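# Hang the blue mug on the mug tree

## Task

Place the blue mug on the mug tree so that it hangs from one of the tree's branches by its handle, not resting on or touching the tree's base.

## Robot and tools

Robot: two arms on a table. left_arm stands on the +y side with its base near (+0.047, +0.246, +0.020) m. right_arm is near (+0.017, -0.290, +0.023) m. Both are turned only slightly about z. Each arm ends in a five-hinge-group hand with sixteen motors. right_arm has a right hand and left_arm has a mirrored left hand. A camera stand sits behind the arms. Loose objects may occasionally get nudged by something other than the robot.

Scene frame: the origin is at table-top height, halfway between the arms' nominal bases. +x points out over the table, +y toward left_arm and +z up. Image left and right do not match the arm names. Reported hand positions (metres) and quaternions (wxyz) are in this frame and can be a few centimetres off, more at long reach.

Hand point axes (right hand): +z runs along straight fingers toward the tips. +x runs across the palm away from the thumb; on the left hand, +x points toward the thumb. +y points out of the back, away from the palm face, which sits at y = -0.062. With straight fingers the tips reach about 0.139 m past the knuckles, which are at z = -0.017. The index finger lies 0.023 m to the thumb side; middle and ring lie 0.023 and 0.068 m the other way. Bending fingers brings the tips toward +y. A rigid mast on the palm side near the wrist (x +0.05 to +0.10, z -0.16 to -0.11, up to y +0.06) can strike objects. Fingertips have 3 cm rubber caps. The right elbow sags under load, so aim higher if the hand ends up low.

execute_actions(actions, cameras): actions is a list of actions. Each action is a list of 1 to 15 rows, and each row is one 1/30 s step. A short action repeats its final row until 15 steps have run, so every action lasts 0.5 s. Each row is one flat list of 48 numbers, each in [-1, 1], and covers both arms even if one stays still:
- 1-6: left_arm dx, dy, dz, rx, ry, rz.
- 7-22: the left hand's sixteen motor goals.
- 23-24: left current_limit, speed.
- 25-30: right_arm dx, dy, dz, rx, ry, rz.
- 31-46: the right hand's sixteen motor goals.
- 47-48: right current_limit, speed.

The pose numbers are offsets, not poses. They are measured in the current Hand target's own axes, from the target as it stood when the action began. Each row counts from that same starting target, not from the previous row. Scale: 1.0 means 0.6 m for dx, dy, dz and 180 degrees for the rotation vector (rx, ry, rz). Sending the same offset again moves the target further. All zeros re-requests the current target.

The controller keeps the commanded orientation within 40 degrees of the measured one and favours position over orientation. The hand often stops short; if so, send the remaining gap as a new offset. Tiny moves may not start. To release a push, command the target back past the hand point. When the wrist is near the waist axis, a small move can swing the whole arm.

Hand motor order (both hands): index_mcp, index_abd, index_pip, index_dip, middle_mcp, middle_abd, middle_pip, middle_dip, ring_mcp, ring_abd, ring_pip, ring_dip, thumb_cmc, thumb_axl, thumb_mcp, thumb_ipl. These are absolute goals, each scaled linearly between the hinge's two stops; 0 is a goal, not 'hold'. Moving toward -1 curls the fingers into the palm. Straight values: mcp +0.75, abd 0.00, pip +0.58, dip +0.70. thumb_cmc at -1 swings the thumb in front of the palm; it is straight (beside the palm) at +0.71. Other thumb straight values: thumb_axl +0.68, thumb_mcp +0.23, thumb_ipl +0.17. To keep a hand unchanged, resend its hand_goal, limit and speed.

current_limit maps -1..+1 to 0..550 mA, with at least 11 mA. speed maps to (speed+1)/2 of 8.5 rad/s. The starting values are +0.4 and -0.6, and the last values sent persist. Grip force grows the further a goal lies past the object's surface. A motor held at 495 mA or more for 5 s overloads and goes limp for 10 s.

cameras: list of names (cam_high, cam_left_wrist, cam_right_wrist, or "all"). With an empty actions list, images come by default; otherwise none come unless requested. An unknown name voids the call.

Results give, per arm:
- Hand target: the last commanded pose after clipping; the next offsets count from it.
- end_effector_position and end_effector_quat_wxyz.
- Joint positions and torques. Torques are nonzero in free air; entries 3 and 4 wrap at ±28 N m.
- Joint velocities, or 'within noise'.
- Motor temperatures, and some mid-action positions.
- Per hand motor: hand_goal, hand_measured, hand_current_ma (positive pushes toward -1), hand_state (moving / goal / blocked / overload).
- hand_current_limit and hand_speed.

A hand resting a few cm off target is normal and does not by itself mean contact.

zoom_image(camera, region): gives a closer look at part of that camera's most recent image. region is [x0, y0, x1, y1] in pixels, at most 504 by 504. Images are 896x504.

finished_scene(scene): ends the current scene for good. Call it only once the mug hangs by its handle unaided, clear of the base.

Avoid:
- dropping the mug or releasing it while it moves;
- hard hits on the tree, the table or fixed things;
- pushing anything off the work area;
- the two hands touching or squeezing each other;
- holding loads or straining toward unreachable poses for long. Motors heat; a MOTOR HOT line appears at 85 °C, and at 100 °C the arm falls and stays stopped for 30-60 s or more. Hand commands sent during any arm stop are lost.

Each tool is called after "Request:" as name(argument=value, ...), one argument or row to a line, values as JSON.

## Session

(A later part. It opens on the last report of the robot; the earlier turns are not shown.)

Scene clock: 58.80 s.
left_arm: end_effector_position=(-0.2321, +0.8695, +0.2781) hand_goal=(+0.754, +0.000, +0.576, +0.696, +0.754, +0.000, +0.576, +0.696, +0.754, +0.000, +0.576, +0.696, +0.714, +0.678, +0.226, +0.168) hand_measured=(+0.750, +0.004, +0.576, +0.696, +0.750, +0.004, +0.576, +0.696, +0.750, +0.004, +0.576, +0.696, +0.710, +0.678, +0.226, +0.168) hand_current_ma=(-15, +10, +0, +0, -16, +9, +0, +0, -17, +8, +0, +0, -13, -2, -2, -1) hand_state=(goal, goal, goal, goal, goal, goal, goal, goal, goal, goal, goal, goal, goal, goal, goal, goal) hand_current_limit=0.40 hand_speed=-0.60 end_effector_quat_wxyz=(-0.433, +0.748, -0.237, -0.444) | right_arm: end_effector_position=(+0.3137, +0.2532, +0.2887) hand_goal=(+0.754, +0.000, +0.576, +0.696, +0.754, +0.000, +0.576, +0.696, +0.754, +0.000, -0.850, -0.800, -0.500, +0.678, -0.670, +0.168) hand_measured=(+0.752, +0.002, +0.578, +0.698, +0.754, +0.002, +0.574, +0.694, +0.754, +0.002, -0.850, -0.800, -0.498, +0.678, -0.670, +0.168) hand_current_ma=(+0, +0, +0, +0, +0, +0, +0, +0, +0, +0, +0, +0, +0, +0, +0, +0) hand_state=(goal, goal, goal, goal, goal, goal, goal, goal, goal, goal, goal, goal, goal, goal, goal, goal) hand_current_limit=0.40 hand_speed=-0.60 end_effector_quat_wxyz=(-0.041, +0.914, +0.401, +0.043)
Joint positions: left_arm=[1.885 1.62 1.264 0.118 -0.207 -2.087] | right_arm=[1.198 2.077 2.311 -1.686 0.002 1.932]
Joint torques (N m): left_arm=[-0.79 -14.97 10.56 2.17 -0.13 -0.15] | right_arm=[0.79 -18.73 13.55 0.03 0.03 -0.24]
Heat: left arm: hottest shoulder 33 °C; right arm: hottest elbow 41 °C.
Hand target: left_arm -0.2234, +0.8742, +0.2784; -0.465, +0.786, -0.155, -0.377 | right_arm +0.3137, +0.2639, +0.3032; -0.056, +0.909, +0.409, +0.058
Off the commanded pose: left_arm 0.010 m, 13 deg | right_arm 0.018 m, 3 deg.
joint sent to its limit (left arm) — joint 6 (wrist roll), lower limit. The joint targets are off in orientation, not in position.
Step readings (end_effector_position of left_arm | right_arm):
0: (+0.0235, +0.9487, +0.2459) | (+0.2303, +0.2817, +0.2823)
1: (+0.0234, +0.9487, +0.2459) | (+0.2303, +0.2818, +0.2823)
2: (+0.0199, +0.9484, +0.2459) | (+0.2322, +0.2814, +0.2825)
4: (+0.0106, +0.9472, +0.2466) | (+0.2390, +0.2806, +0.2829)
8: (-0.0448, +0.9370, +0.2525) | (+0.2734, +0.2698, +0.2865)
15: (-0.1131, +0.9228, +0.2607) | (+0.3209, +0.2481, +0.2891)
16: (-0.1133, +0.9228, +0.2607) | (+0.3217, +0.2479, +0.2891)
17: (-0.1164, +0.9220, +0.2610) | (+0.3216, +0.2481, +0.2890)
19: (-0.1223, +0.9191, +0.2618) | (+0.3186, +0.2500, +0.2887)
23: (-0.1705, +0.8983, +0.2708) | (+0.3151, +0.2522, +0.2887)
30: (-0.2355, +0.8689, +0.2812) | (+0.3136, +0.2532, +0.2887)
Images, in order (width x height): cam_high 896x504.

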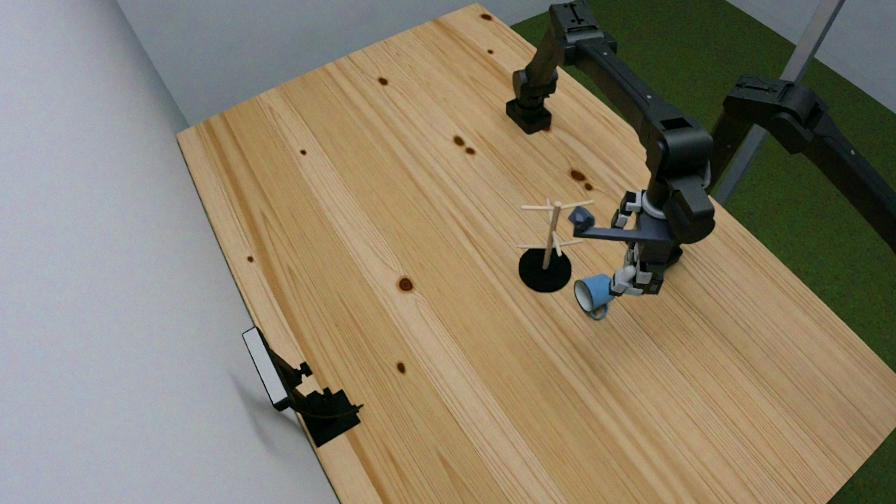

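Request:
execute_actions(
  actions=[
    [[0,0,0,0,0,0, 0.754,0,0.576,0.696,0.754,0,0.576,0.696,0.754,0,0.576,0.696,0.714,0.678,0.226,0.168,0.4,-0.6, 0.027,-0.082,0,0,0,-0.168, 0.754,0,0.576,0.696,0.754,0,0.576,0.696,0.754,0,-0.85,-0.8,-0.5,0.678,-0.67,0.168,0.4,-0.6]],
    [[0,0,0,0,0,0, 0.754,0,0.576,0.696,0.754,0,0.576,0.696,0.754,0,0.576,0.696,0.714,0.678,0.226,0.168,0.4,-0.6, 0,0,0,0,0,-0.168, 0.754,0,0.576,0.696,0.754,0,0.576,0.696,0.754,0,-0.85,-0.8,-0.5,0.678,-0.67,0.168,0.4,-0.6]],
    [[0,0,0,0,0,0, 0.754,0,0.576,0.696,0.754,0,0.576,0.696,0.754,0,0.576,0.696,0.714,0.678,0.226,0.168,0.4,-0.6, 0,0,0,0,0,-0.168, 0.754,0,0.576,0.696,0.754,0,0.576,0.696,0.754,0,-0.85,-0.8,-0.5,0.678,-0.67,0.168,0.4,-0.6]],
    [[0,0,0,0,0,0, 0.754,0,0.576,0.696,0.754,0,0.576,0.696,0.754,0,0.576,0.696,0.714,0.678,0.226,0.168,0.4,-0.6, 0,0,0,0,0,-0.168, 0.754,0,0.576,0.696,0.754,0,0.576,0.696,0.754,0,-0.85,-0.8,-0.5,0.678,-0.67,0.168,0.4,-0.6]],
  ],
  cameras=["cam_high","cam_right_wrist"],
)

Scene clock: 61.97 s.
left_arm: end_effector_position=(-0.2311, +0.8696, +0.2766) hand_goal=(+0.754, +0.000, +0.576, +0.696, +0.754, +0.000, +0.576, +0.696, +0.754, +0.000, +0.576, +0.696, +0.714, +0.678, +0.226, +0.168) hand_measured=(+0.750, +0.004, +0.576, +0.696, +0.750, +0.004, +0.576, +0.696, +0.750, +0.004, +0.576, +0.696, +0.710, +0.678, +0.226, +0.168) hand_current_ma=(-15, +10, +0, +0, -16, +9, +0, +0, -17, +8, +0, +0, -13, -2, -2, -1) hand_state=(goal, goal, goal, goal, goal, goal, goal, goal, goal, goal, goal, goal, goal, goal, goal, goal) hand_current_limit=0.40 hand_speed=-0.60 end_effector_quat_wxyz=(-0.433, +0.749, -0.240, -0.441) | right_arm: end_effector_position=(+0.2842, +0.3098, +0.3088) hand_goal=(+0.754, +0.000, +0.576, +0.696, +0.754, +0.000, +0.576, +0.696, +0.754, +0.000, -0.850, -0.800, -0.500, +0.678, -0.670, +0.168) hand_measured=(+0.752, +0.002, +0.578, +0.698, +0.752, +0.002, +0.574, +0.694, +0.754, +0.002, -0.850, -0.800, -0.498, +0.678, -0.670, +0.168) hand_current_ma=(+0, +0, +0, +0, +0, +0, +0, +0, +0, +0, +0, +0, +0, +0, +0, +0) hand_state=(goal, goal, goal, goal, goal, goal, goal, goal, goal, goal, goal, goal, goal, goal, goal, goal) hand_current_limit=0.40 hand_speed=-0.60 end_effector_quat_wxyz=(+0.023, +0.097, +0.992, +0.073)
Joint positions: left_arm=[1.885 1.62 1.264 0.112 -0.201 -2.087] | right_arm=[1.168 1.736 1.8 -1.482 -0.002 -0.217]
Joint torques (N m): left_arm=[-0.62 -15.09 10.7 2.14 -0.09 -0.14] | right_arm=[-0.09 -15.85 9.01 0.99 -0.13 -0.29]
Heat: left arm: hottest elbow 34 °C; right arm: hottest elbow 41 °C.
Hand target: left_arm -0.2234, +0.8743, +0.2784; -0.465, +0.786, -0.155, -0.377 | right_arm +0.2873, +0.3083, +0.3082; +0.023, +0.091, +0.993, +0.077
Off the commanded pose: left_arm 0.009 m, 13 deg | right_arm 0.004 m, 1 deg.
joint sent to its limit (left arm) — joint 6 (wrist roll), lower limit. The joint targets are off in orientation, not in position.
Step readings (end_effector_position of left_arm | right_arm):
0: (-0.2321, +0.8695, +0.2781) | (+0.3137, +0.2532, +0.2887)
1: (-0.2321, +0.8695, +0.2781) | (+0.3138, +0.2535, +0.2887)
2: (-0.2320, +0.8695, +0.2780) | (+0.3130, +0.2559, +0.2891)
4: (-0.2318, +0.8696, +0.2778) | (+0.3152, +0.2618, +0.2911)
8: (-0.2314, +0.8696, +0.2771) | (+0.2994, +0.2832, +0.2936)
15: (-0.2312, +0.8696, +0.2768) | (+0.2728, +0.3083, +0.2996)
16: (-0.2312, +0.8696, +0.2768) | (+0.2733, +0.3091, +0.3007)
17: (-0.2312, +0.8696, +0.2767) | (+0.2746, +0.3099, +0.3010)
19: (-0.2312, +0.8696, +0.2767) | (+0.2769, +0.3069, +0.3007)
23: (-0.2312, +0.8696, +0.2767) | (+0.2766, +0.3004, +0.2991)
30: (-0.2312, +0.8695, +0.2766) | (+0.2762, +0.3059, +0.3079)
31: (-0.2311, +0.8696, +0.2766) | (+0.2766, +0.3065, +0.3089)
32: (-0.2311, +0.8696, +0.2766) | (+0.2769, +0.3078, +0.3094)
34: (-0.2311, +0.8696, +0.2766) | (+0.2764, +0.3054, +0.3077)
38: (-0.2311, +0.8696, +0.2766) | (+0.2757, +0.2994, +0.3027)
45: (-0.2311, +0.8696, +0.2766) | (+0.2834, +0.3045, +0.3076)
46: (-0.2311, +0.8696, +0.2766) | (+0.2841, +0.3053, +0.3081)
47: (-0.2311, +0.8696, +0.2766) | (+0.2846, +0.3060, +0.3083)
49: (-0.2311, +0.8696, +0.2766) | (+0.2834, +0.3052, +0.3065)
53: (-0.2311, +0.8696, +0.2766) | (+0.2819, +0.3015, +0.3033)
60: (-0.2311, +0.8696, +0.2766) | (+0.2899, +0.3053, +0.3082)
Images, in order (width x height): cam_high 896x504, cam_right_wrist 896x504.

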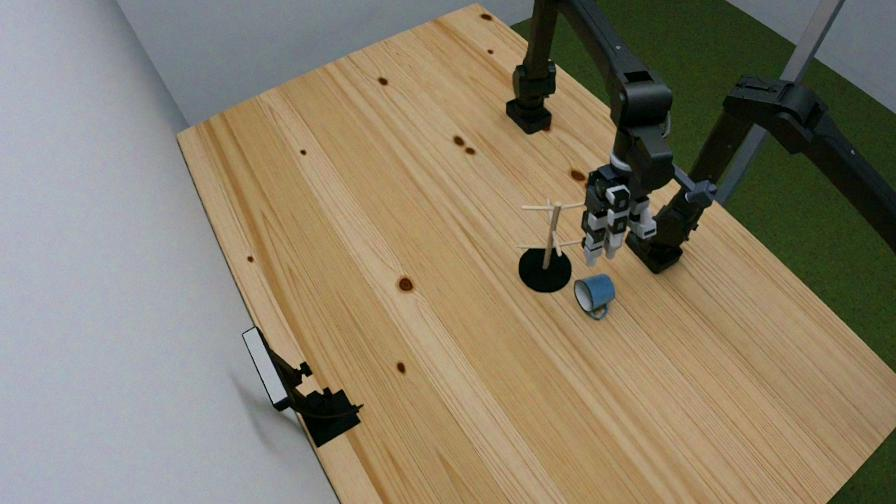

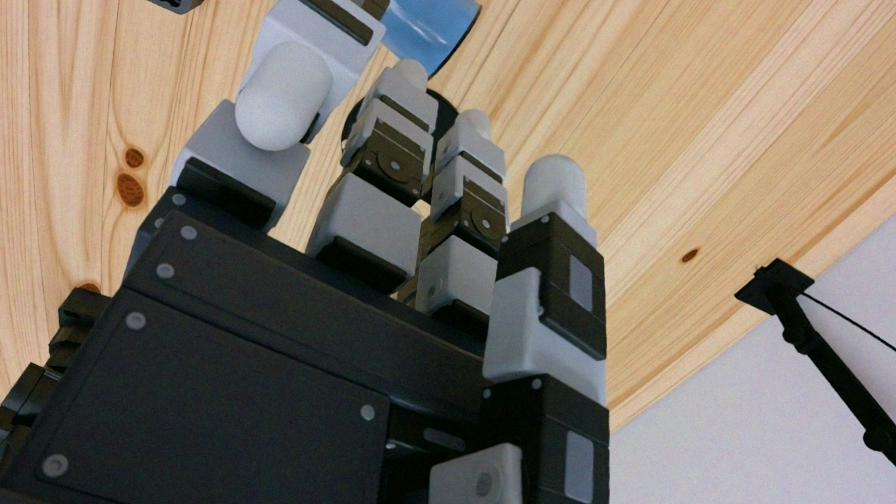

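Request:
execute_actions(
  actions=[
    [[0,0,0,0,0,0, 0.754,0,0.576,0.696,0.754,0,0.576,0.696,0.754,0,0.576,0.696,0.714,0.678,0.226,0.168,0.4,-0.6, 0.0765,-0.076,-0.001,0.0504,0.009,0.014, 0.754,0,0.576,0.696,0.754,0,0.576,0.696,0.754,0,-0.85,-0.8,-0.5,0.678,-0.67,0.168,0.4,-0.6]],
    [[0,0,0,0,0,0, 0.754,0,0.576,0.696,0.754,0,0.576,0.696,0.754,0,0.576,0.696,0.714,0.678,0.226,0.168,0.4,-0.6, 0,0,0.12,0,0,0, 0.754,0,0.576,0.696,0.754,0,0.576,0.696,0.754,0,-0.85,-0.8,-0.5,0.678,-0.67,0.168,0.4,-0.6]],
  ],
  cameras=["cam_high","cam_right_wrist"],
)

Request:
zoom_image(
  camera="cam_high",
  region=[540, 180, 700, 340],
)

Scene clock: 63.53 s.
left_arm: end_effector_position=(-0.2311, +0.8696, +0.2766) hand_goal=(+0.754, +0.000, +0.576, +0.696, +0.754, +0.000, +0.576, +0.696, +0.754, +0.000, +0.576, +0.696, +0.714, +0.678, +0.226, +0.168) hand_measured=(+0.750, +0.004, +0.576, +0.696, +0.750, +0.004, +0.576, +0.696, +0.750, +0.004, +0.576, +0.696, +0.710, +0.678, +0.226, +0.168) hand_current_ma=(-15, +10, +0, +0, -16, +9, +0, +0, -17, +8, +0, +0, -13, -2, -2, -1) hand_state=(goal, goal, goal, goal, goal, goal, goal, goal, goal, goal, goal, goal, goal, goal, goal, goal) hand_current_limit=0.40 hand_speed=-0.60 end_effector_quat_wxyz=(-0.433, +0.749, -0.240, -0.441) | right_arm: end_effector_position=(+0.2348, +0.2711, +0.2287) hand_goal=(+0.754, +0.000, +0.576, +0.696, +0.754, +0.000, +0.576, +0.696, +0.754, +0.000, -0.850, -0.800, -0.500, +0.678, -0.670, +0.168) hand_measured=(+0.750, +0.002, +0.578, +0.698, +0.752, +0.002, +0.574, +0.694, +0.754, +0.002, -0.850, -0.800, -0.498, +0.678, -0.670, +0.168) hand_current_ma=(+0, +0, +0, +0, +0, +0, +0, +0, +0, +0, +0, +0, +0, +0, +0, +0) hand_state=(goal, goal, goal, goal, goal, goal, goal, goal, goal, goal, goal, goal, goal, goal, goal, goal) hand_current_limit=0.40 hand_speed=-0.60 end_effector_quat_wxyz=(-0.001, +0.109, +0.994, -0.004)
Joint positions: left_arm=[1.885 1.62 1.264 0.112 -0.201 -2.087] | right_arm=[1.23 1.699 1.585 -1.466 0 -0.132]
Joint torques (N m): left_arm=[-0.73 -15.09 10.7 2.14 -0.09 -0.14] | right_arm=[0.62 -14.51 8.96 0.57 -0.08 0.04]
Heat: left arm: hottest elbow 34 °C; right arm: hottest elbow 41 °C.
Hand target: left_arm -0.2234, +0.8743, +0.2784; -0.465, +0.786, -0.155, -0.377 | right_arm +0.2340, +0.2724, +0.2282; -0.001, +0.113, +0.994, +0.000
Off the commanded pose: left_arm 0.009 m, 13 deg | right_arm 0.002 m, 1 deg.
joint sent to its limit (left arm) — joint 6 (wrist roll), lower limit. The joint targets are off in orientation, not in position.
Step readings (end_effector_position of left_arm | right_arm):
0: (-0.2311, +0.8696, +0.2766) | (+0.2842, +0.3098, +0.3088)
1: (-0.2311, +0.8696, +0.2766) | (+0.2842, +0.3098, +0.3090)
2: (-0.2311, +0.8696, +0.2766) | (+0.2835, +0.3082, +0.3084)
4: (-0.2311, +0.8696, +0.2766) | (+0.2773, +0.2987, +0.3042)
8: (-0.2311, +0.8696, +0.2766) | (+0.2570, +0.2818, +0.2990)
15: (-0.2311, +0.8696, +0.2766) | (+0.2371, +0.2806, +0.3051)
16: (-0.2311, +0.8696, +0.2766) | (+0.2371, +0.2800, +0.3044)
17: (-0.2311, +0.8696, +0.2766) | (+0.2370, +0.2796, +0.3012)
19: (-0.2311, +0.8696, +0.2766) | (+0.2361, +0.2767, +0.2893)
23: (-0.2311, +0.8696, +0.2766) | (+0.2335, +0.2688, +0.2518)
30: (-0.2311, +0.8696, +0.2766) | (+0.2343, +0.2699, +0.2280)
Images, in order (width x height): cam_high 896x504, cam_right_wrist 896x504.

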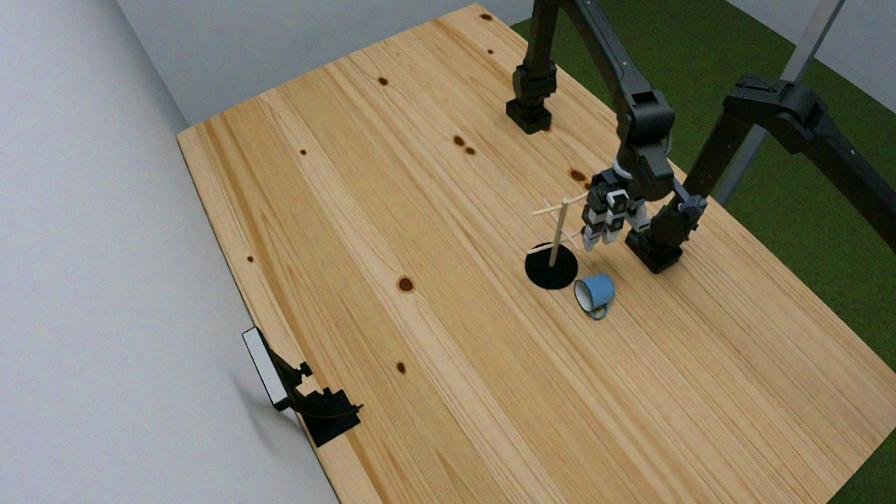

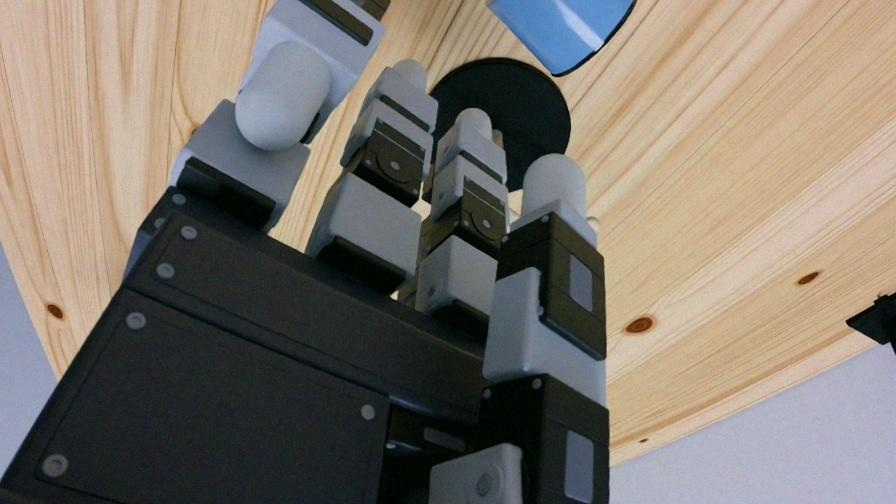

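Scaled by 3.150.

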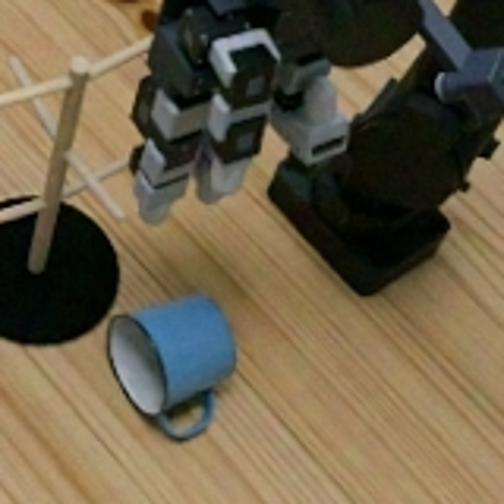

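Request:
execute_actions(
  actions=[
    [[0,0,0,0,0,0, 0.754,0,0.576,0.696,0.754,0,0.576,0.696,0.754,0,0.576,0.696,0.714,0.678,0.226,0.168,0.4,-0.6, 0.05,0.01,0,0,0,0, 0.754,0,0.576,0.696,0.754,0,0.576,0.696,0.754,0,-0.85,-0.8,-0.5,0.678,-0.67,0.168,0.4,-0.6]],
    [[0,0,0,0,0,0, 0.754,0,0.576,0.696,0.754,0,0.576,0.696,0.754,0,0.576,0.696,0.714,0.678,0.226,0.168,0.4,-0.6, 0,0,0.118,0,0,0, 0.754,0,0.576,0.696,0.754,0,0.576,0.696,0.754,0,-0.85,-0.8,-0.5,0.678,-0.67,0.168,0.4,-0.6]],
  ],
  cameras=["cam_high","cam_right_wrist"],
)

Request:
zoom_image(
  camera="cam_high",
  region=[540, 180, 700, 340],
)

Scene clock: 65.23 s.
left_arm: end_effector_position=(-0.2311, +0.8696, +0.2766) hand_goal=(+0.754, +0.000, +0.576, +0.696, +0.754, +0.000, +0.576, +0.696, +0.754, +0.000, +0.576, +0.696, +0.714, +0.678, +0.226, +0.168) hand_measured=(+0.750, +0.004, +0.576, +0.696, +0.750, +0.004, +0.576, +0.696, +0.750, +0.004, +0.576, +0.696, +0.710, +0.678, +0.226, +0.168) hand_current_ma=(-15, +10, +0, +0, -16, +9, +0, +0, -17, +8, +0, +0, -13, -2, -2, -1) hand_state=(goal, goal, goal, goal, goal, goal, goal, goal, goal, goal, goal, goal, goal, goal, goal, goal) hand_current_limit=0.40 hand_speed=-0.60 end_effector_quat_wxyz=(-0.433, +0.749, -0.240, -0.441) | right_arm: end_effector_position=(+0.2060, +0.2842, +0.1597) hand_goal=(+0.754, +0.000, +0.576, +0.696, +0.754, +0.000, +0.576, +0.696, +0.754, +0.000, -0.850, -0.800, -0.500, +0.678, -0.670, +0.168) hand_measured=(+0.750, +0.002, +0.578, +0.698, +0.752, +0.002, +0.574, +0.694, +0.754, +0.002, -0.850, -0.800, -0.498, +0.678, -0.670, +0.168) hand_current_ma=(+0, +0, +0, +0, +0, +0, +0, +0, +0, +0, +0, +0, +0, +0, +0, +0) hand_state=(goal, goal, goal, goal, goal, goal, goal, goal, goal, goal, goal, goal, goal, goal, goal, goal) hand_current_limit=0.40 hand_speed=-0.60 end_effector_quat_wxyz=(-0.001, +0.108, +0.994, -0.002)
Joint positions: left_arm=[1.885 1.62 1.264 0.112 -0.201 -2.087] | right_arm=[1.29 1.741 1.456 -1.291 -0.002 -0.072]
Joint torques (N m): left_arm=[-0.79 -15.09 10.7 2.13 -0.09 -0.14] | right_arm=[0.67 -14.74 8.73 0.61 0.06 0.02]
Heat: left arm: hottest elbow 35 °C; right arm: hottest elbow 41 °C.
Hand target: left_arm -0.2234, +0.8743, +0.2784; -0.465, +0.786, -0.155, -0.377 | right_arm +0.2060, +0.2851, +0.1577; -0.001, +0.113, +0.994, +0.000
Off the commanded pose: left_arm 0.009 m, 13 deg | right_arm 0.002 m, 1 deg.
led back after a hold (right arm): the arm was led back toward your command in small steps, so it may still be short of it.
joint sent to its limit (left arm) — joint 6 (wrist roll), lower limit. The joint targets are off in orientation, not in position.
Step readings (end_effector_position of left_arm | right_arm):
0: (-0.2311, +0.8696, +0.2766) | (+0.2348, +0.2711, +0.2287)
1: (-0.2311, +0.8696, +0.2766) | (+0.2349, +0.2711, +0.2287)
2: (-0.2311, +0.8696, +0.2766) | (+0.2341, +0.2714, +0.2287)
4: (-0.2311, +0.8696, +0.2766) | (+0.2316, +0.2722, +0.2287)
8: (-0.2311, +0.8696, +0.2766) | (+0.2180, +0.2769, +0.2287)
15: (-0.2311, +0.8696, +0.2766) | (+0.2045, +0.2813, +0.2287)
16: (-0.2311, +0.8696, +0.2766) | (+0.2046, +0.2812, +0.2287) HELD (not all sent) right_arm
17: (-0.2311, +0.8696, +0.2766) | (+0.2046, +0.2812, +0.2287)
19: (-0.2311, +0.8696, +0.2766) | (+0.2049, +0.2821, +0.2280)
23: (-0.2311, +0.8696, +0.2766) | (+0.2059, +0.2853, +0.2122)
30: (-0.2311, +0.8696, +0.2766) | (+0.2048, +0.2806, +0.1645)
HELD (not all sent) right_arm: step 16.
pose unreachable (right arm): on one or more control steps of this call, first in action 1 (counted from 0), this arm could not follow its commanded pose, so it was not sent that pose on those steps. It may still have moved: this result reports where it is.
cause: moving toward the commanded pose would bring a part of the arm too close to another arm (a part of this arm just beyond joint 6 (wrist roll) and a part of the left arm just beyond its joint 2 (shoulder), at the place that arm is still heading or pushing toward).
Images, in order (width x height): cam_high 896x504, cam_right_wrist 896x504.

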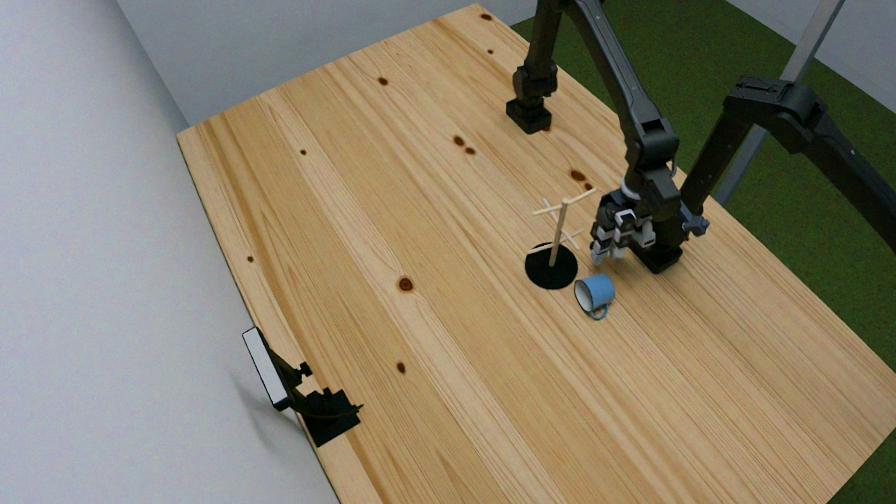

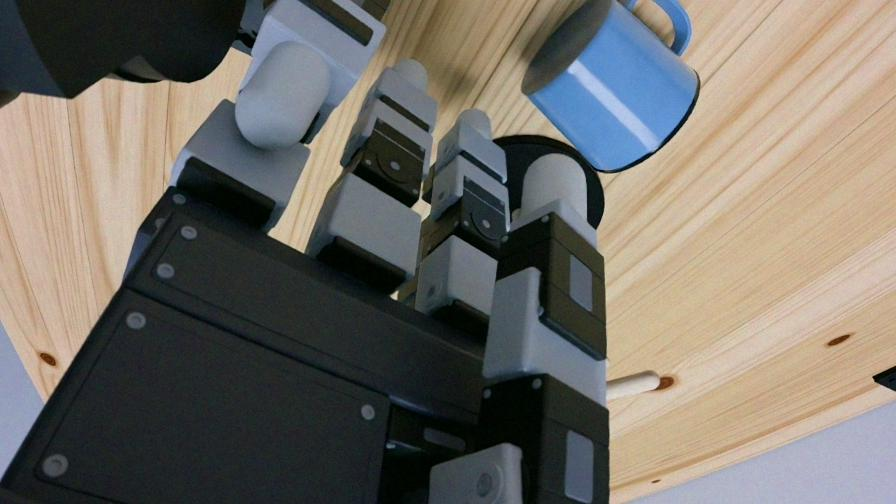

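Scaled by 3.150.

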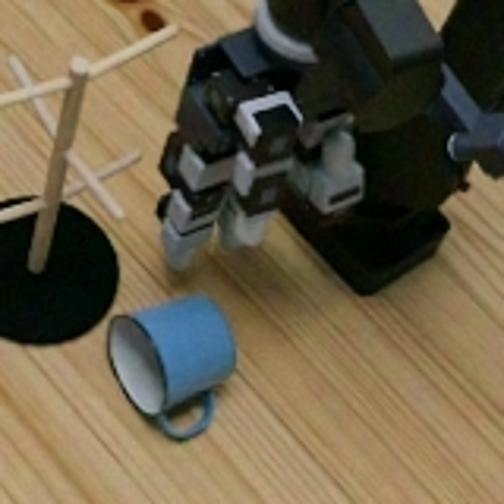

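Request:
execute_actions(
  actions=[
    [[0,0,0,0,0,0, 0.754,0,0.576,0.696,0.754,0,0.576,0.696,0.754,0,0.576,0.696,0.714,0.678,0.226,0.168,0.4,-0.6, -0.025,0.033,0,0,0,0, 0.754,0,0.576,0.696,0.754,0,0.576,0.696,0.754,0,-0.85,-0.8,-0.5,0.678,-0.67,0.168,0.4,-0.6]],
    [[0,0,0,0,0,0, 0.754,0,0.576,0.696,0.754,0,0.576,0.696,0.754,0,0.576,0.696,0.714,0.678,0.226,0.168,0.4,-0.6, -0.033,0.067,0,0,0,0, 0.754,0,0.576,0.696,0.754,0,0.576,0.696,0.754,0,-0.85,-0.8,-0.5,0.678,-0.67,0.168,0.4,-0.6]],
  ],
  cameras=["cam_high","cam_right_wrist"],
)

Request:
zoom_image(
  camera="cam_high",
  region=[540, 180, 700, 340],
)

Scene clock: 67.57 s.
left_arm: end_effector_position=(-0.2311, +0.8696, +0.2766) hand_goal=(+0.754, +0.000, +0.576, +0.696, +0.754, +0.000, +0.576, +0.696, +0.754, +0.000, +0.576, +0.696, +0.714, +0.678, +0.226, +0.168) hand_measured=(+0.750, +0.004, +0.576, +0.696, +0.750, +0.004, +0.576, +0.696, +0.750, +0.004, +0.576, +0.696, +0.710, +0.678, +0.226, +0.168) hand_current_ma=(-15, +10, +0, +0, -16, +9, +0, +0, -17, +8, +0, +0, -13, -2, -2, -1) hand_state=(goal, goal, goal, goal, goal, goal, goal, goal, goal, goal, goal, goal, goal, goal, goal, goal) hand_current_limit=0.40 hand_speed=-0.60 end_effector_quat_wxyz=(-0.433, +0.749, -0.240, -0.441) | right_arm: end_effector_position=(+0.2427, +0.3181, +0.1401) hand_goal=(+0.754, +0.000, +0.576, +0.696, +0.754, +0.000, +0.576, +0.696, +0.754, +0.000, -0.850, -0.800, -0.500, +0.678, -0.670, +0.168) hand_measured=(+0.754, -0.002, +0.578, +0.698, +0.752, +0.002, +0.574, +0.694, +0.754, +0.002, -0.850, -0.800, -0.498, +0.678, -0.670, +0.168) hand_current_ma=(+0, +0, +0, +0, +0, +0, +0, +0, +0, +0, +0, +0, +0, +0, +0, +0) hand_state=(goal, goal, goal, goal, goal, goal, goal, goal, goal, goal, goal, goal, goal, goal, goal, goal) hand_current_limit=0.40 hand_speed=-0.60 end_effector_quat_wxyz=(-0.004, +0.116, +0.993, -0.018)
Joint positions: left_arm=[1.885 1.62 1.264 0.112 -0.201 -2.087] | right_arm=[1.248 1.883 1.612 -1.336 -0.001 -0.101]
Joint torques (N m): left_arm=[-0.56 -15.09 10.7 2.14 -0.1 -0.14] | right_arm=[-0.38 -15.44 14.34 -0.44 -0.02 -0.22]
Heat: left arm: hottest elbow 35 °C; right arm: hottest elbow 41 °C.
Hand target: left_arm -0.2234, +0.8743, +0.2784; -0.465, +0.786, -0.155, -0.377 | right_arm +0.2536, +0.3357, +0.1577; +0.000, +0.113, +0.994, +0.000
Off the commanded pose: left_arm 0.009 m, 13 deg | right_arm 0.027 m, 2 deg.
joint sent to its limit (left arm) — joint 6 (wrist roll), lower limit. The joint targets are off in orientation, not in position.
Step readings (end_effector_position of left_arm | right_arm):
0: (-0.2311, +0.8696, +0.2766) | (+0.2060, +0.2842, +0.1597)
1: (-0.2311, +0.8696, +0.2766) | (+0.2060, +0.2842, +0.1597)
2: (-0.2311, +0.8696, +0.2766) | (+0.2060, +0.2842, +0.1594)
4: (-0.2311, +0.8696, +0.2766) | (+0.2062, +0.2842, +0.1577)
8: (-0.2311, +0.8696, +0.2766) | (+0.2088, +0.2833, +0.1481)
15: (-0.2311, +0.8696, +0.2766) | (+0.2128, +0.2817, +0.1352)
16: (-0.2311, +0.8696, +0.2766) | (+0.2131, +0.2819, +0.1353)
17: (-0.2311, +0.8696, +0.2766) | (+0.2145, +0.2829, +0.1362)
19: (-0.2311, +0.8696, +0.2766) | (+0.2198, +0.2911, +0.1398)
23: (-0.2311, +0.8696, +0.2766) | (+0.2346, +0.3134, +0.1461)
30: (-0.2311, +0.8696, +0.2766) | (+0.2427, +0.3176, +0.1406)
Images, in order (width x height): cam_high 896x504, cam_right_wrist 896x504.

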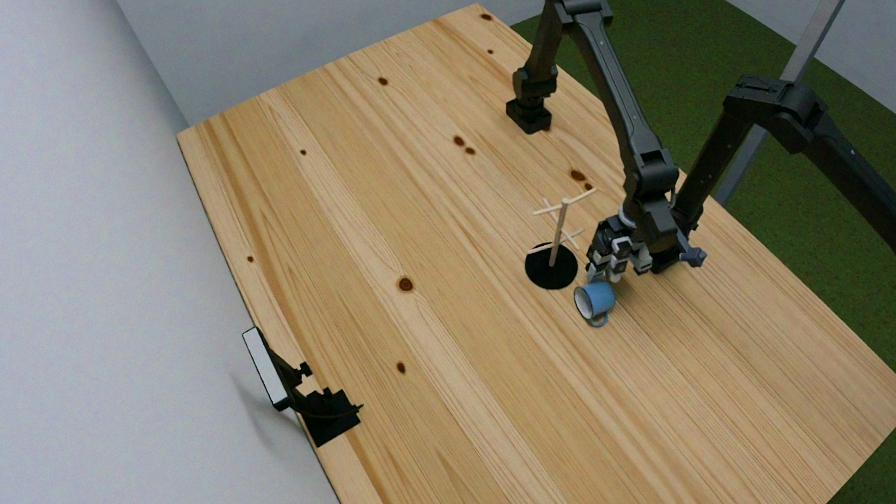

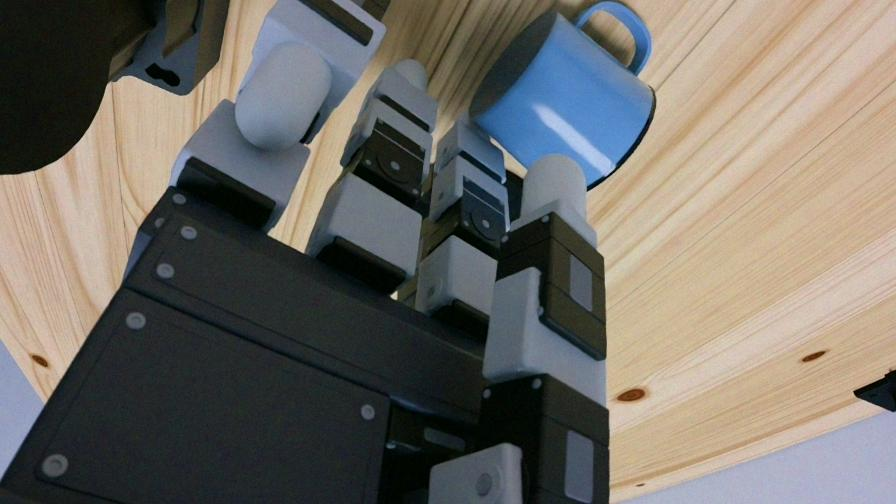

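Scaled by 3.150.

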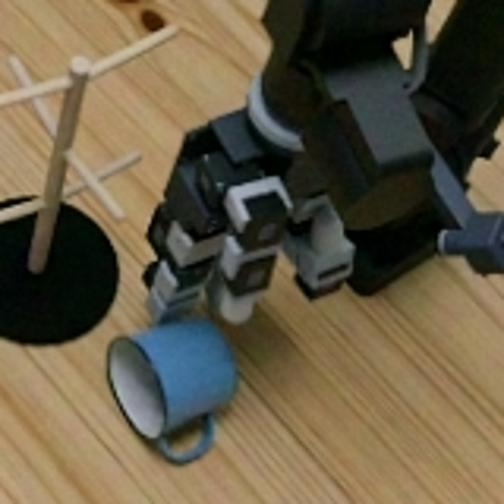

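Request:
execute_actions(
  actions=[
    [[0,0,0,0,0,0, 0.754,0,0.576,0.696,0.754,0,0.576,0.696,0.754,0,0.576,0.696,0.714,0.678,0.226,0.168,0.4,-0.6, -0.01,0.08,-0.017,0,0,0, 0.754,0,0.576,0.696,0.754,0,0.576,0.696,0.754,0,-0.85,-0.8,-0.5,0.678,-0.67,0.168,0.4,-0.6]],
    [[0,0,0,0,0,0, 0.754,0,0.576,0.696,0.754,0,0.576,0.696,0.754,0,0.576,0.696,0.714,0.678,0.226,0.168,0.4,-0.6, -0.01,0.067,0,0,0,0, 0.754,0,0.576,0.696,0.754,0,0.576,0.696,0.754,0,-0.85,-0.8,-0.5,0.678,-0.67,0.168,0.4,-0.6]],
  ],
  cameras=["cam_high","cam_right_wrist"],
)

Request:
zoom_image(
  camera="cam_high",
  region=[540, 180, 700, 340],
)

Scene clock: 69.07 s.
left_arm: end_effector_position=(-0.2311, +0.8696, +0.2766) hand_goal=(+0.754, +0.000, +0.576, +0.696, +0.754, +0.000, +0.576, +0.696, +0.754, +0.000, +0.576, +0.696, +0.714, +0.678, +0.226, +0.168) hand_measured=(+0.750, +0.004, +0.576, +0.696, +0.750, +0.004, +0.576, +0.696, +0.750, +0.004, +0.576, +0.696, +0.710, +0.678, +0.226, +0.168) hand_current_ma=(-15, +10, +0, +0, -16, +9, +0, +0, -17, +8, +0, +0, -13, -2, -2, -1) hand_state=(goal, goal, goal, goal, goal, goal, goal, goal, goal, goal, goal, goal, goal, goal, goal, goal) hand_current_limit=0.40 hand_speed=-0.60 end_effector_quat_wxyz=(-0.433, +0.749, -0.240, -0.441) | right_arm: end_effector_position=(+0.2722, +0.4046, +0.1539) hand_goal=(+0.754, +0.000, +0.576, +0.696, +0.754, +0.000, +0.576, +0.696, +0.754, +0.000, -0.850, -0.800, -0.500, +0.678, -0.670, +0.168) hand_measured=(+0.762, -0.004, +0.582, +0.698, +0.752, +0.002, +0.574, +0.694, +0.754, +0.002, -0.850, -0.800, -0.498, +0.678, -0.670, +0.168) hand_current_ma=(+2, +0, +1, +0, +0, +0, +0, +0, +0, +0, +0, +0, +0, +0, +0, +0) hand_state=(goal, goal, goal, goal, goal, goal, goal, goal, goal, goal, goal, goal, goal, goal, goal, goal) hand_current_limit=0.40 hand_speed=-0.60 end_effector_quat_wxyz=(-0.004, +0.115, +0.993, -0.016)
Joint positions: left_arm=[1.885 1.62 1.264 0.112 -0.201 -2.087] | right_arm=[1.248 2.133 2.045 -1.517 -0.002 -0.102]
Joint torques (N m): left_arm=[-0.67 -14.97 10.7 2.14 -0.09 -0.14] | right_arm=[-0.5 -18.2 14.83 -0.39 0.02 -0.23]
Heat: left arm: hottest elbow 35 °C; right arm: hottest elbow 41 °C.
Hand target: left_arm -0.2234, +0.8743, +0.2784; -0.465, +0.786, -0.155, -0.377 | right_arm +0.2852, +0.4188, +0.1677; -0.001, +0.114, +0.994, +0.000
Off the commanded pose: left_arm 0.009 m, 13 deg | right_arm 0.024 m, 2 deg.
joint sent to its limit (left arm) — joint 6 (wrist roll), lower limit. The joint targets are off in orientation, not in position.
Step readings (end_effector_position of left_arm | right_arm):
0: (-0.2311, +0.8696, +0.2766) | (+0.2427, +0.3181, +0.1401)
1: (-0.2311, +0.8696, +0.2766) | (+0.2427, +0.3183, +0.1403)
2: (-0.2311, +0.8696, +0.2766) | (+0.2432, +0.3197, +0.1410)
4: (-0.2311, +0.8696, +0.2766) | (+0.2460, +0.3283, +0.1438)
8: (-0.2311, +0.8696, +0.2766) | (+0.2555, +0.3558, +0.1506)
15: (-0.2311, +0.8696, +0.2766) | (+0.2584, +0.3642, +0.1505)
16: (-0.2311, +0.8696, +0.2766) | (+0.2585, +0.3646, +0.1507)
17: (-0.2311, +0.8696, +0.2766) | (+0.2590, +0.3662, +0.1513)
19: (-0.2311, +0.8696, +0.2766) | (+0.2620, +0.3749, +0.1533)
23: (-0.2311, +0.8696, +0.2766) | (+0.2699, +0.3978, +0.1554)
30: (-0.2311, +0.8696, +0.2766) | (+0.2719, +0.4037, +0.1536)
Images, in order (width x height): cam_high 896x504, cam_right_wrist 896x504.

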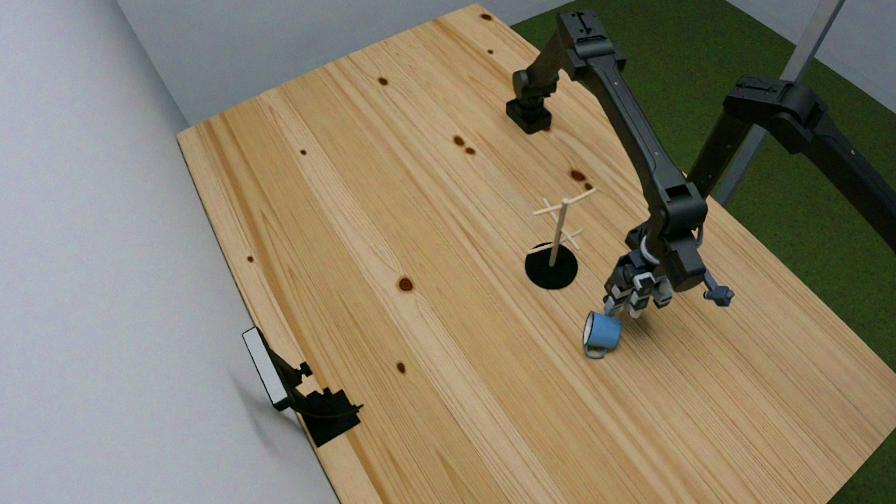

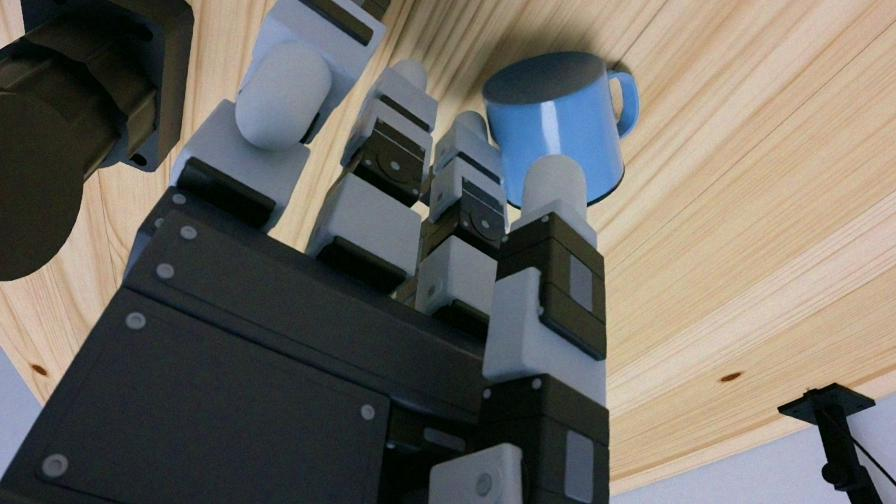

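Scaled by 3.150.

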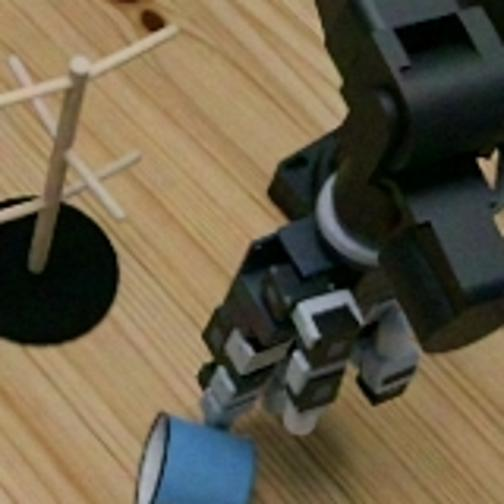

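Request:
execute_actions(
  actions=[
    [[0,0,0,0,0,0, 0.754,0,0.576,0.696,0.754,0,0.576,0.696,0.754,0,0.576,0.696,0.714,0.678,0.226,0.168,0.4,-0.6, 0,-0.02,-0.1,0,0,0, 0.754,0,0.576,0.696,0.754,0,0.576,0.696,0.754,0,-0.85,-0.8,-0.5,0.678,-0.67,0.168,0.4,-0.6],[0,0,0,0,0,0, 0.754,0,0.576,0.696,0.754,0,0.576,0.696,0.754,0,0.576,0.696,0.714,0.678,0.226,0.168,0.4,-0.6, -0.045,-0.06,-0.18,0,0,0, 0.754,0,0.576,0.696,0.754,0,0.576,0.696,0.754,0,-0.85,-0.8,-0.5,0.678,-0.67,0.168,0.4,-0.6]],
    [[0,0,0,0,0,0, 0.754,0,0.576,0.696,0.754,0,0.576,0.696,0.754,0,0.576,0.696,0.714,0.678,0.226,0.168,0.4,-0.6, -0.045,-0.04,0,0.0478,0.0878,0.1524, 0.754,0,0.576,0.696,0.754,0,0.576,0.696,0.754,0,-0.85,-0.8,-0.5,0.678,-0.67,0.168,0.4,-0.6]],
    [[0,0,0,0,0,0, 0.754,0,0.576,0.696,0.754,0,0.576,0.696,0.754,0,0.576,0.696,0.714,0.678,0.226,0.168,0.4,-0.6, 0,0,0,0.0478,0.0878,0.1524, 0.754,0,0.576,0.696,0.754,0,0.576,0.696,0.754,0,-0.85,-0.8,-0.5,0.678,-0.67,0.168,0.4,-0.6]],
    [[0,0,0,0,0,0, 0.754,0,0.576,0.696,0.754,0,0.576,0.696,0.754,0,0.576,0.696,0.714,0.678,0.226,0.168,0.4,-0.6, 0,0,0,0.0478,0.0878,0.1524, 0.685,0,-0.299,0.696,0.685,0,-0.299,0.696,0.754,0,-0.85,-0.8,-0.571,0.678,0,0.168,0.4,-0.6]],
    [[0,0,0,0,0,0, 0.754,0,0.576,0.696,0.754,0,0.576,0.696,0.754,0,0.576,0.696,0.714,0.678,0.226,0.168,0.4,-0.6, 0,0,0,0.0478,0.0878,0.1524, 0.685,0,-0.299,0.696,0.685,0,-0.299,0.696,0.754,0,-0.85,-0.8,-0.571,0.678,0,0.168,0.4,-0.6]],
  ],
  cameras=["cam_high","cam_right_wrist"],
)

Request:
zoom_image(
  camera="cam_high",
  region=[540, 200, 740, 380],
)

Scene clock: 73.00 s.
left_arm: end_effector_position=(-0.2311, +0.8696, +0.2766) hand_goal=(+0.754, +0.000, +0.576, +0.696, +0.754, +0.000, +0.576, +0.696, +0.754, +0.000, +0.576, +0.696, +0.714, +0.678, +0.226, +0.168) hand_measured=(+0.750, +0.004, +0.576, +0.696, +0.750, +0.004, +0.576, +0.696, +0.750, +0.004, +0.576, +0.696, +0.710, +0.678, +0.226, +0.168) hand_current_ma=(-15, +10, +0, +0, -16, +9, +0, +0, -17, +8, +0, +0, -13, -2, -2, -1) hand_state=(goal, goal, goal, goal, goal, goal, goal, goal, goal, goal, goal, goal, goal, goal, goal, goal) hand_current_limit=0.40 hand_speed=-0.60 end_effector_quat_wxyz=(-0.433, +0.749, -0.240, -0.441) | right_arm: end_effector_position=(+0.3206, +0.3457, +0.2644) hand_goal=(+0.686, +0.000, -0.298, +0.696, +0.686, +0.000, -0.298, +0.696, +0.754, +0.000, -0.850, -0.800, -0.570, +0.678, +0.000, +0.168) hand_measured=(+0.680, +0.002, -0.296, +0.698, +0.680, +0.002, -0.296, +0.694, +0.750, +0.002, -0.850, -0.800, -0.568, +0.680, -0.002, +0.168) hand_current_ma=(-1, +0, +0, +0, -1, +0, +0, +0, +0, +0, +0, +0, +0, +0, +0, +0) hand_state=(goal, goal, goal, goal, goal, goal, goal, goal, goal, goal, goal, goal, goal, goal, goal, goal) hand_current_limit=0.40 hand_speed=-0.60 end_effector_quat_wxyz=(-0.455, +0.802, +0.327, -0.206)
Joint positions: left_arm=[1.885 1.62 1.264 0.112 -0.201 -2.087] | right_arm=[0.978 2.262 2.509 -1.557 -1.026 1.912]
Joint torques (N m): left_arm=[-0.67 -15.15 10.73 2.13 -0.08 -0.14] | right_arm=[0.44 -21.71 11.28 0.9 -0.88 0.03]
Heat: left arm: hottest elbow 36 °C; right arm: hottest elbow 42 °C.
Hand target: left_arm -0.2234, +0.8743, +0.2784; -0.465, +0.786, -0.155, -0.377 | right_arm +0.3242, +0.3483, +0.2756; -0.463, +0.803, +0.324, -0.188
Off the commanded pose: left_arm 0.009 m, 13 deg | right_arm 0.012 m, 2 deg.
joint sent to its limit (left arm) — joint 6 (wrist roll), lower limit. The joint targets are off in orientation, not in position.
Step readings (end_effector_position of left_arm | right_arm):
0: (-0.2311, +0.8696, +0.2766) | (+0.2722, +0.4045, +0.1539)
1: (-0.2311, +0.8696, +0.2766) | (+0.2722, +0.4044, +0.1542)
2: (-0.2311, +0.8696, +0.2766) | (+0.2718, +0.4034, +0.1555)
4: (-0.2311, +0.8696, +0.2766) | (+0.2708, +0.3959, +0.1598)
8: (-0.2311, +0.8696, +0.2766) | (+0.2766, +0.3773, +0.1869)
15: (-0.2311, +0.8696, +0.2766) | (+0.2996, +0.3661, +0.2610)
16: (-0.2311, +0.8696, +0.2766) | (+0.3003, +0.3662, +0.2669)
17: (-0.2311, +0.8696, +0.2766) | (+0.2983, +0.3666, +0.2709)
19: (-0.2311, +0.8696, +0.2766) | (+0.2947, +0.3659, +0.2742)
23: (-0.2311, +0.8696, +0.2766) | (+0.2977, +0.3612, +0.2729)
30: (-0.2311, +0.8696, +0.2766) | (+0.3135, +0.3491, +0.2706)
31: (-0.2311, +0.8696, +0.2766) | (+0.3142, +0.3482, +0.2703)
32: (-0.2311, +0.8696, +0.2766) | (+0.3114, +0.3483, +0.2695)
34: (-0.2311, +0.8696, +0.2766) | (+0.3034, +0.3489, +0.2684)
38: (-0.2311, +0.8696, +0.2766) | (+0.3000, +0.3500, +0.2667)
45: (-0.2311, +0.8696, +0.2766) | (+0.3066, +0.3459, +0.2615)
46: (-0.2311, +0.8696, +0.2766) | (+0.3073, +0.3453, +0.2611)
47: (-0.2311, +0.8696, +0.2766) | (+0.3041, +0.3459, +0.2614)
49: (-0.2311, +0.8696, +0.2766) | (+0.2976, +0.3519, +0.2652)
53: (-0.2311, +0.8696, +0.2766) | (+0.3012, +0.3548, +0.2705)
60: (-0.2311, +0.8696, +0.2766) | (+0.3179, +0.3444, +0.2650)
61: (-0.2311, +0.8696, +0.2766) | (+0.3182, +0.3436, +0.2645)
62: (-0.2311, +0.8696, +0.2766) | (+0.3147, +0.3446, +0.2651)
64: (-0.2311, +0.8696, +0.2766) | (+0.3080, +0.3494, +0.2698)
68: (-0.2311, +0.8696, +0.2766) | (+0.3072, +0.3527, +0.2721)
75: (-0.2311, +0.8696, +0.2766) | (+0.3203, +0.3456, +0.2624)
Images, in order (width x height): cam_high 896x504, cam_right_wrist 896x504.

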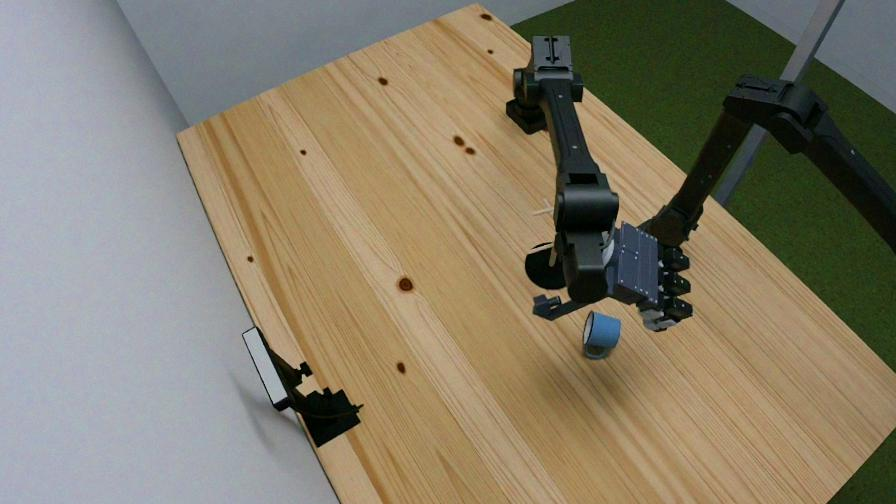

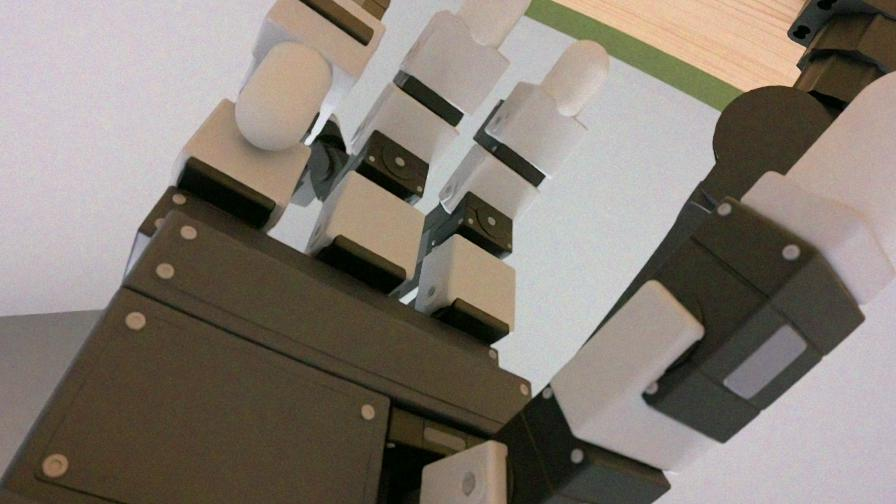

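Scaled by 2.520.

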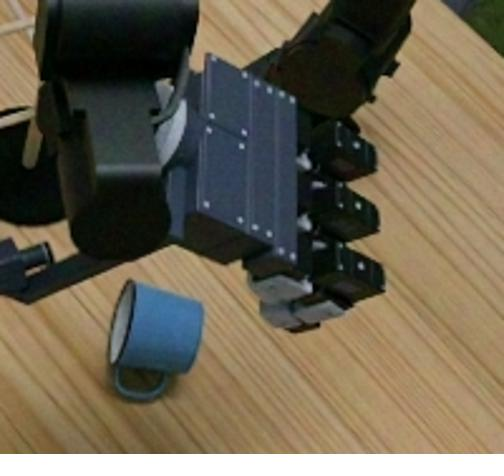

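Request:
execute_actions(
  actions=[
    [[0,0,0,0,0,0, 0.754,0,0.576,0.696,0.754,0,0.576,0.696,0.754,0,0.576,0.696,0.714,0.678,0.226,0.168,0.4,-0.6, 0,0.159,0.092,0,0,0, 0.686,0,-0.298,0.696,0.686,0,-0.298,0.696,0.754,0,-0.85,-0.8,-0.571,0.678,0,0.168,0.4,-0.6]],
  ],
  cameras=["cam_high","cam_right_wrist"],
)

Request:
zoom_image(
  camera="cam_high",
  region=[540, 200, 740, 380],
)

Scene clock: 74.50 s.
left_arm: end_effector_position=(-0.2311, +0.8696, +0.2766) hand_goal=(+0.754, +0.000, +0.576, +0.696, +0.754, +0.000, +0.576, +0.696, +0.754, +0.000, +0.576, +0.696, +0.714, +0.678, +0.226, +0.168) hand_measured=(+0.750, +0.004, +0.576, +0.696, +0.750, +0.004, +0.576, +0.696, +0.750, +0.004, +0.576, +0.696, +0.710, +0.678, +0.226, +0.168) hand_current_ma=(-15, +10, +0, +0, -16, +9, +0, +0, -17, +8, +0, +0, -13, -2, -2, -1) hand_state=(goal, goal, goal, goal, goal, goal, goal, goal, goal, goal, goal, goal, goal, goal, goal, goal) hand_current_limit=0.40 hand_speed=-0.60 end_effector_quat_wxyz=(-0.433, +0.749, -0.240, -0.441) | right_arm: end_effector_position=(+0.3243, +0.3493, +0.1668) hand_goal=(+0.686, +0.000, -0.298, +0.696, +0.686, +0.000, -0.298, +0.696, +0.754, +0.000, -0.850, -0.800, -0.570, +0.678, +0.000, +0.168) hand_measured=(+0.680, +0.002, -0.296, +0.698, +0.680, +0.002, -0.296, +0.694, +0.750, +0.002, -0.850, -0.800, -0.568, +0.680, -0.002, +0.168) hand_current_ma=(-1, +0, +0, +0, -1, +0, +0, +0, -1, +0, +0, +0, +0, +0, +0, +0) hand_state=(goal, goal, goal, goal, goal, goal, goal, goal, goal, goal, goal, goal, goal, goal, goal, goal) hand_current_limit=0.40 hand_speed=-0.60 end_effector_quat_wxyz=(-0.462, +0.801, +0.330, -0.189)
Joint positions: left_arm=[1.885 1.62 1.264 0.112 -0.201 -2.087] | right_arm=[0.978 2.197 2.137 -1.197 -1.015 1.935]
Joint torques (N m): left_arm=[-0.73 -15.15 10.69 2.14 -0.09 -0.15] | right_arm=[0.32 -21.25 9.06 0.99 -0.98 0.09]
Heat: left arm: hottest elbow 36 °C; right arm: hottest elbow 42 °C.
Hand target: left_arm -0.2234, +0.8743, +0.2784; -0.465, +0.786, -0.155, -0.377 | right_arm +0.3239, +0.3480, +0.1654; -0.463, +0.803, +0.324, -0.188
Off the commanded pose: left_arm 0.009 m, 13 deg | right_arm 0.002 m, 1 deg.
joint sent to its limit (left arm) — joint 6 (wrist roll), lower limit. The joint targets are off in orientation, not in position.
Step readings (end_effector_position of left_arm | right_arm):
0: (-0.2311, +0.8696, +0.2766) | (+0.3206, +0.3457, +0.2645)
1: (-0.2311, +0.8696, +0.2766) | (+0.3207, +0.3458, +0.2643)
2: (-0.2311, +0.8696, +0.2766) | (+0.3213, +0.3467, +0.2604)
4: (-0.2311, +0.8696, +0.2766) | (+0.3213, +0.3459, +0.2485)
8: (-0.2311, +0.8696, +0.2766) | (+0.3195, +0.3417, +0.2043)
15: (-0.2311, +0.8696, +0.2766) | (+0.3212, +0.3434, +0.1504)
Images, in order (width x height): cam_high 896x504, cam_right_wrist 896x504.

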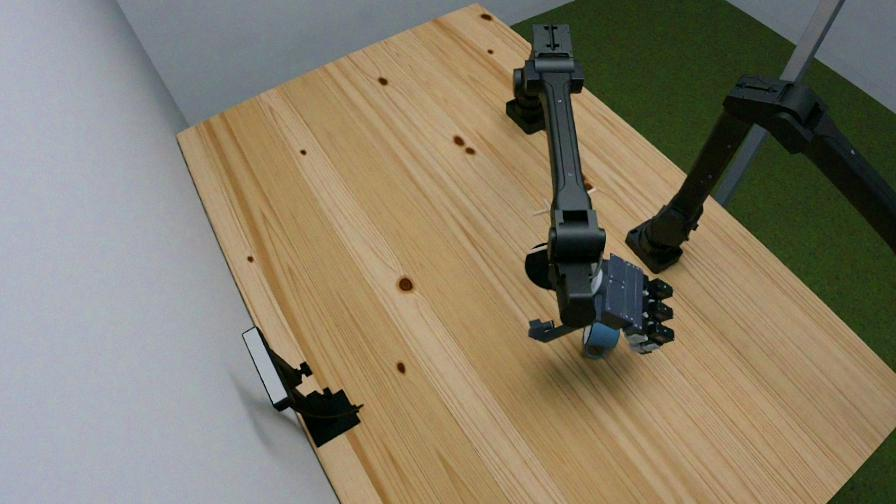

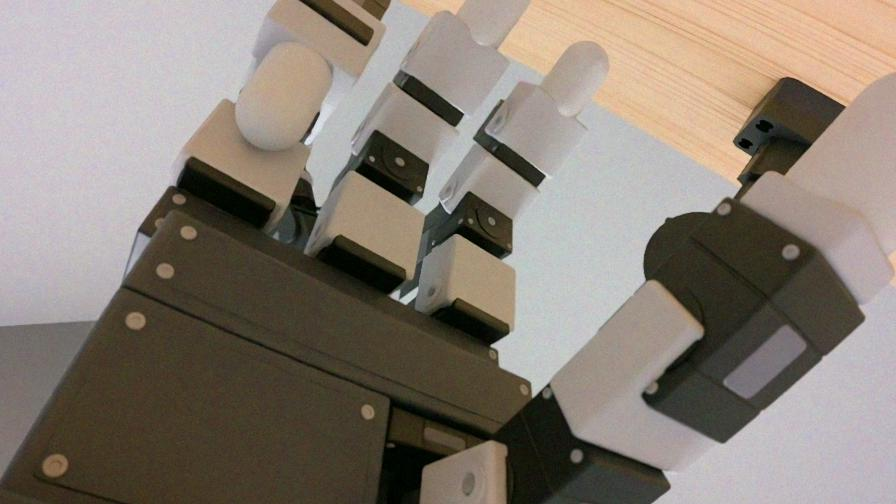

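Scaled by 2.520.

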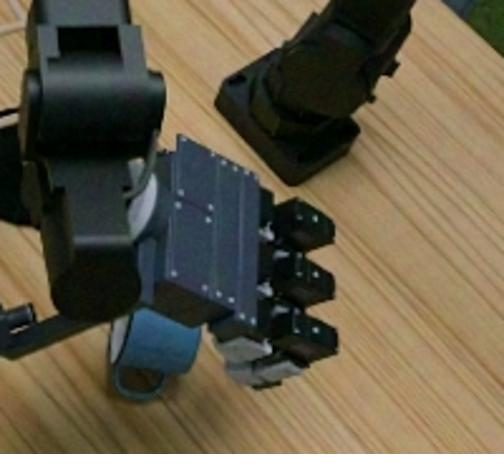

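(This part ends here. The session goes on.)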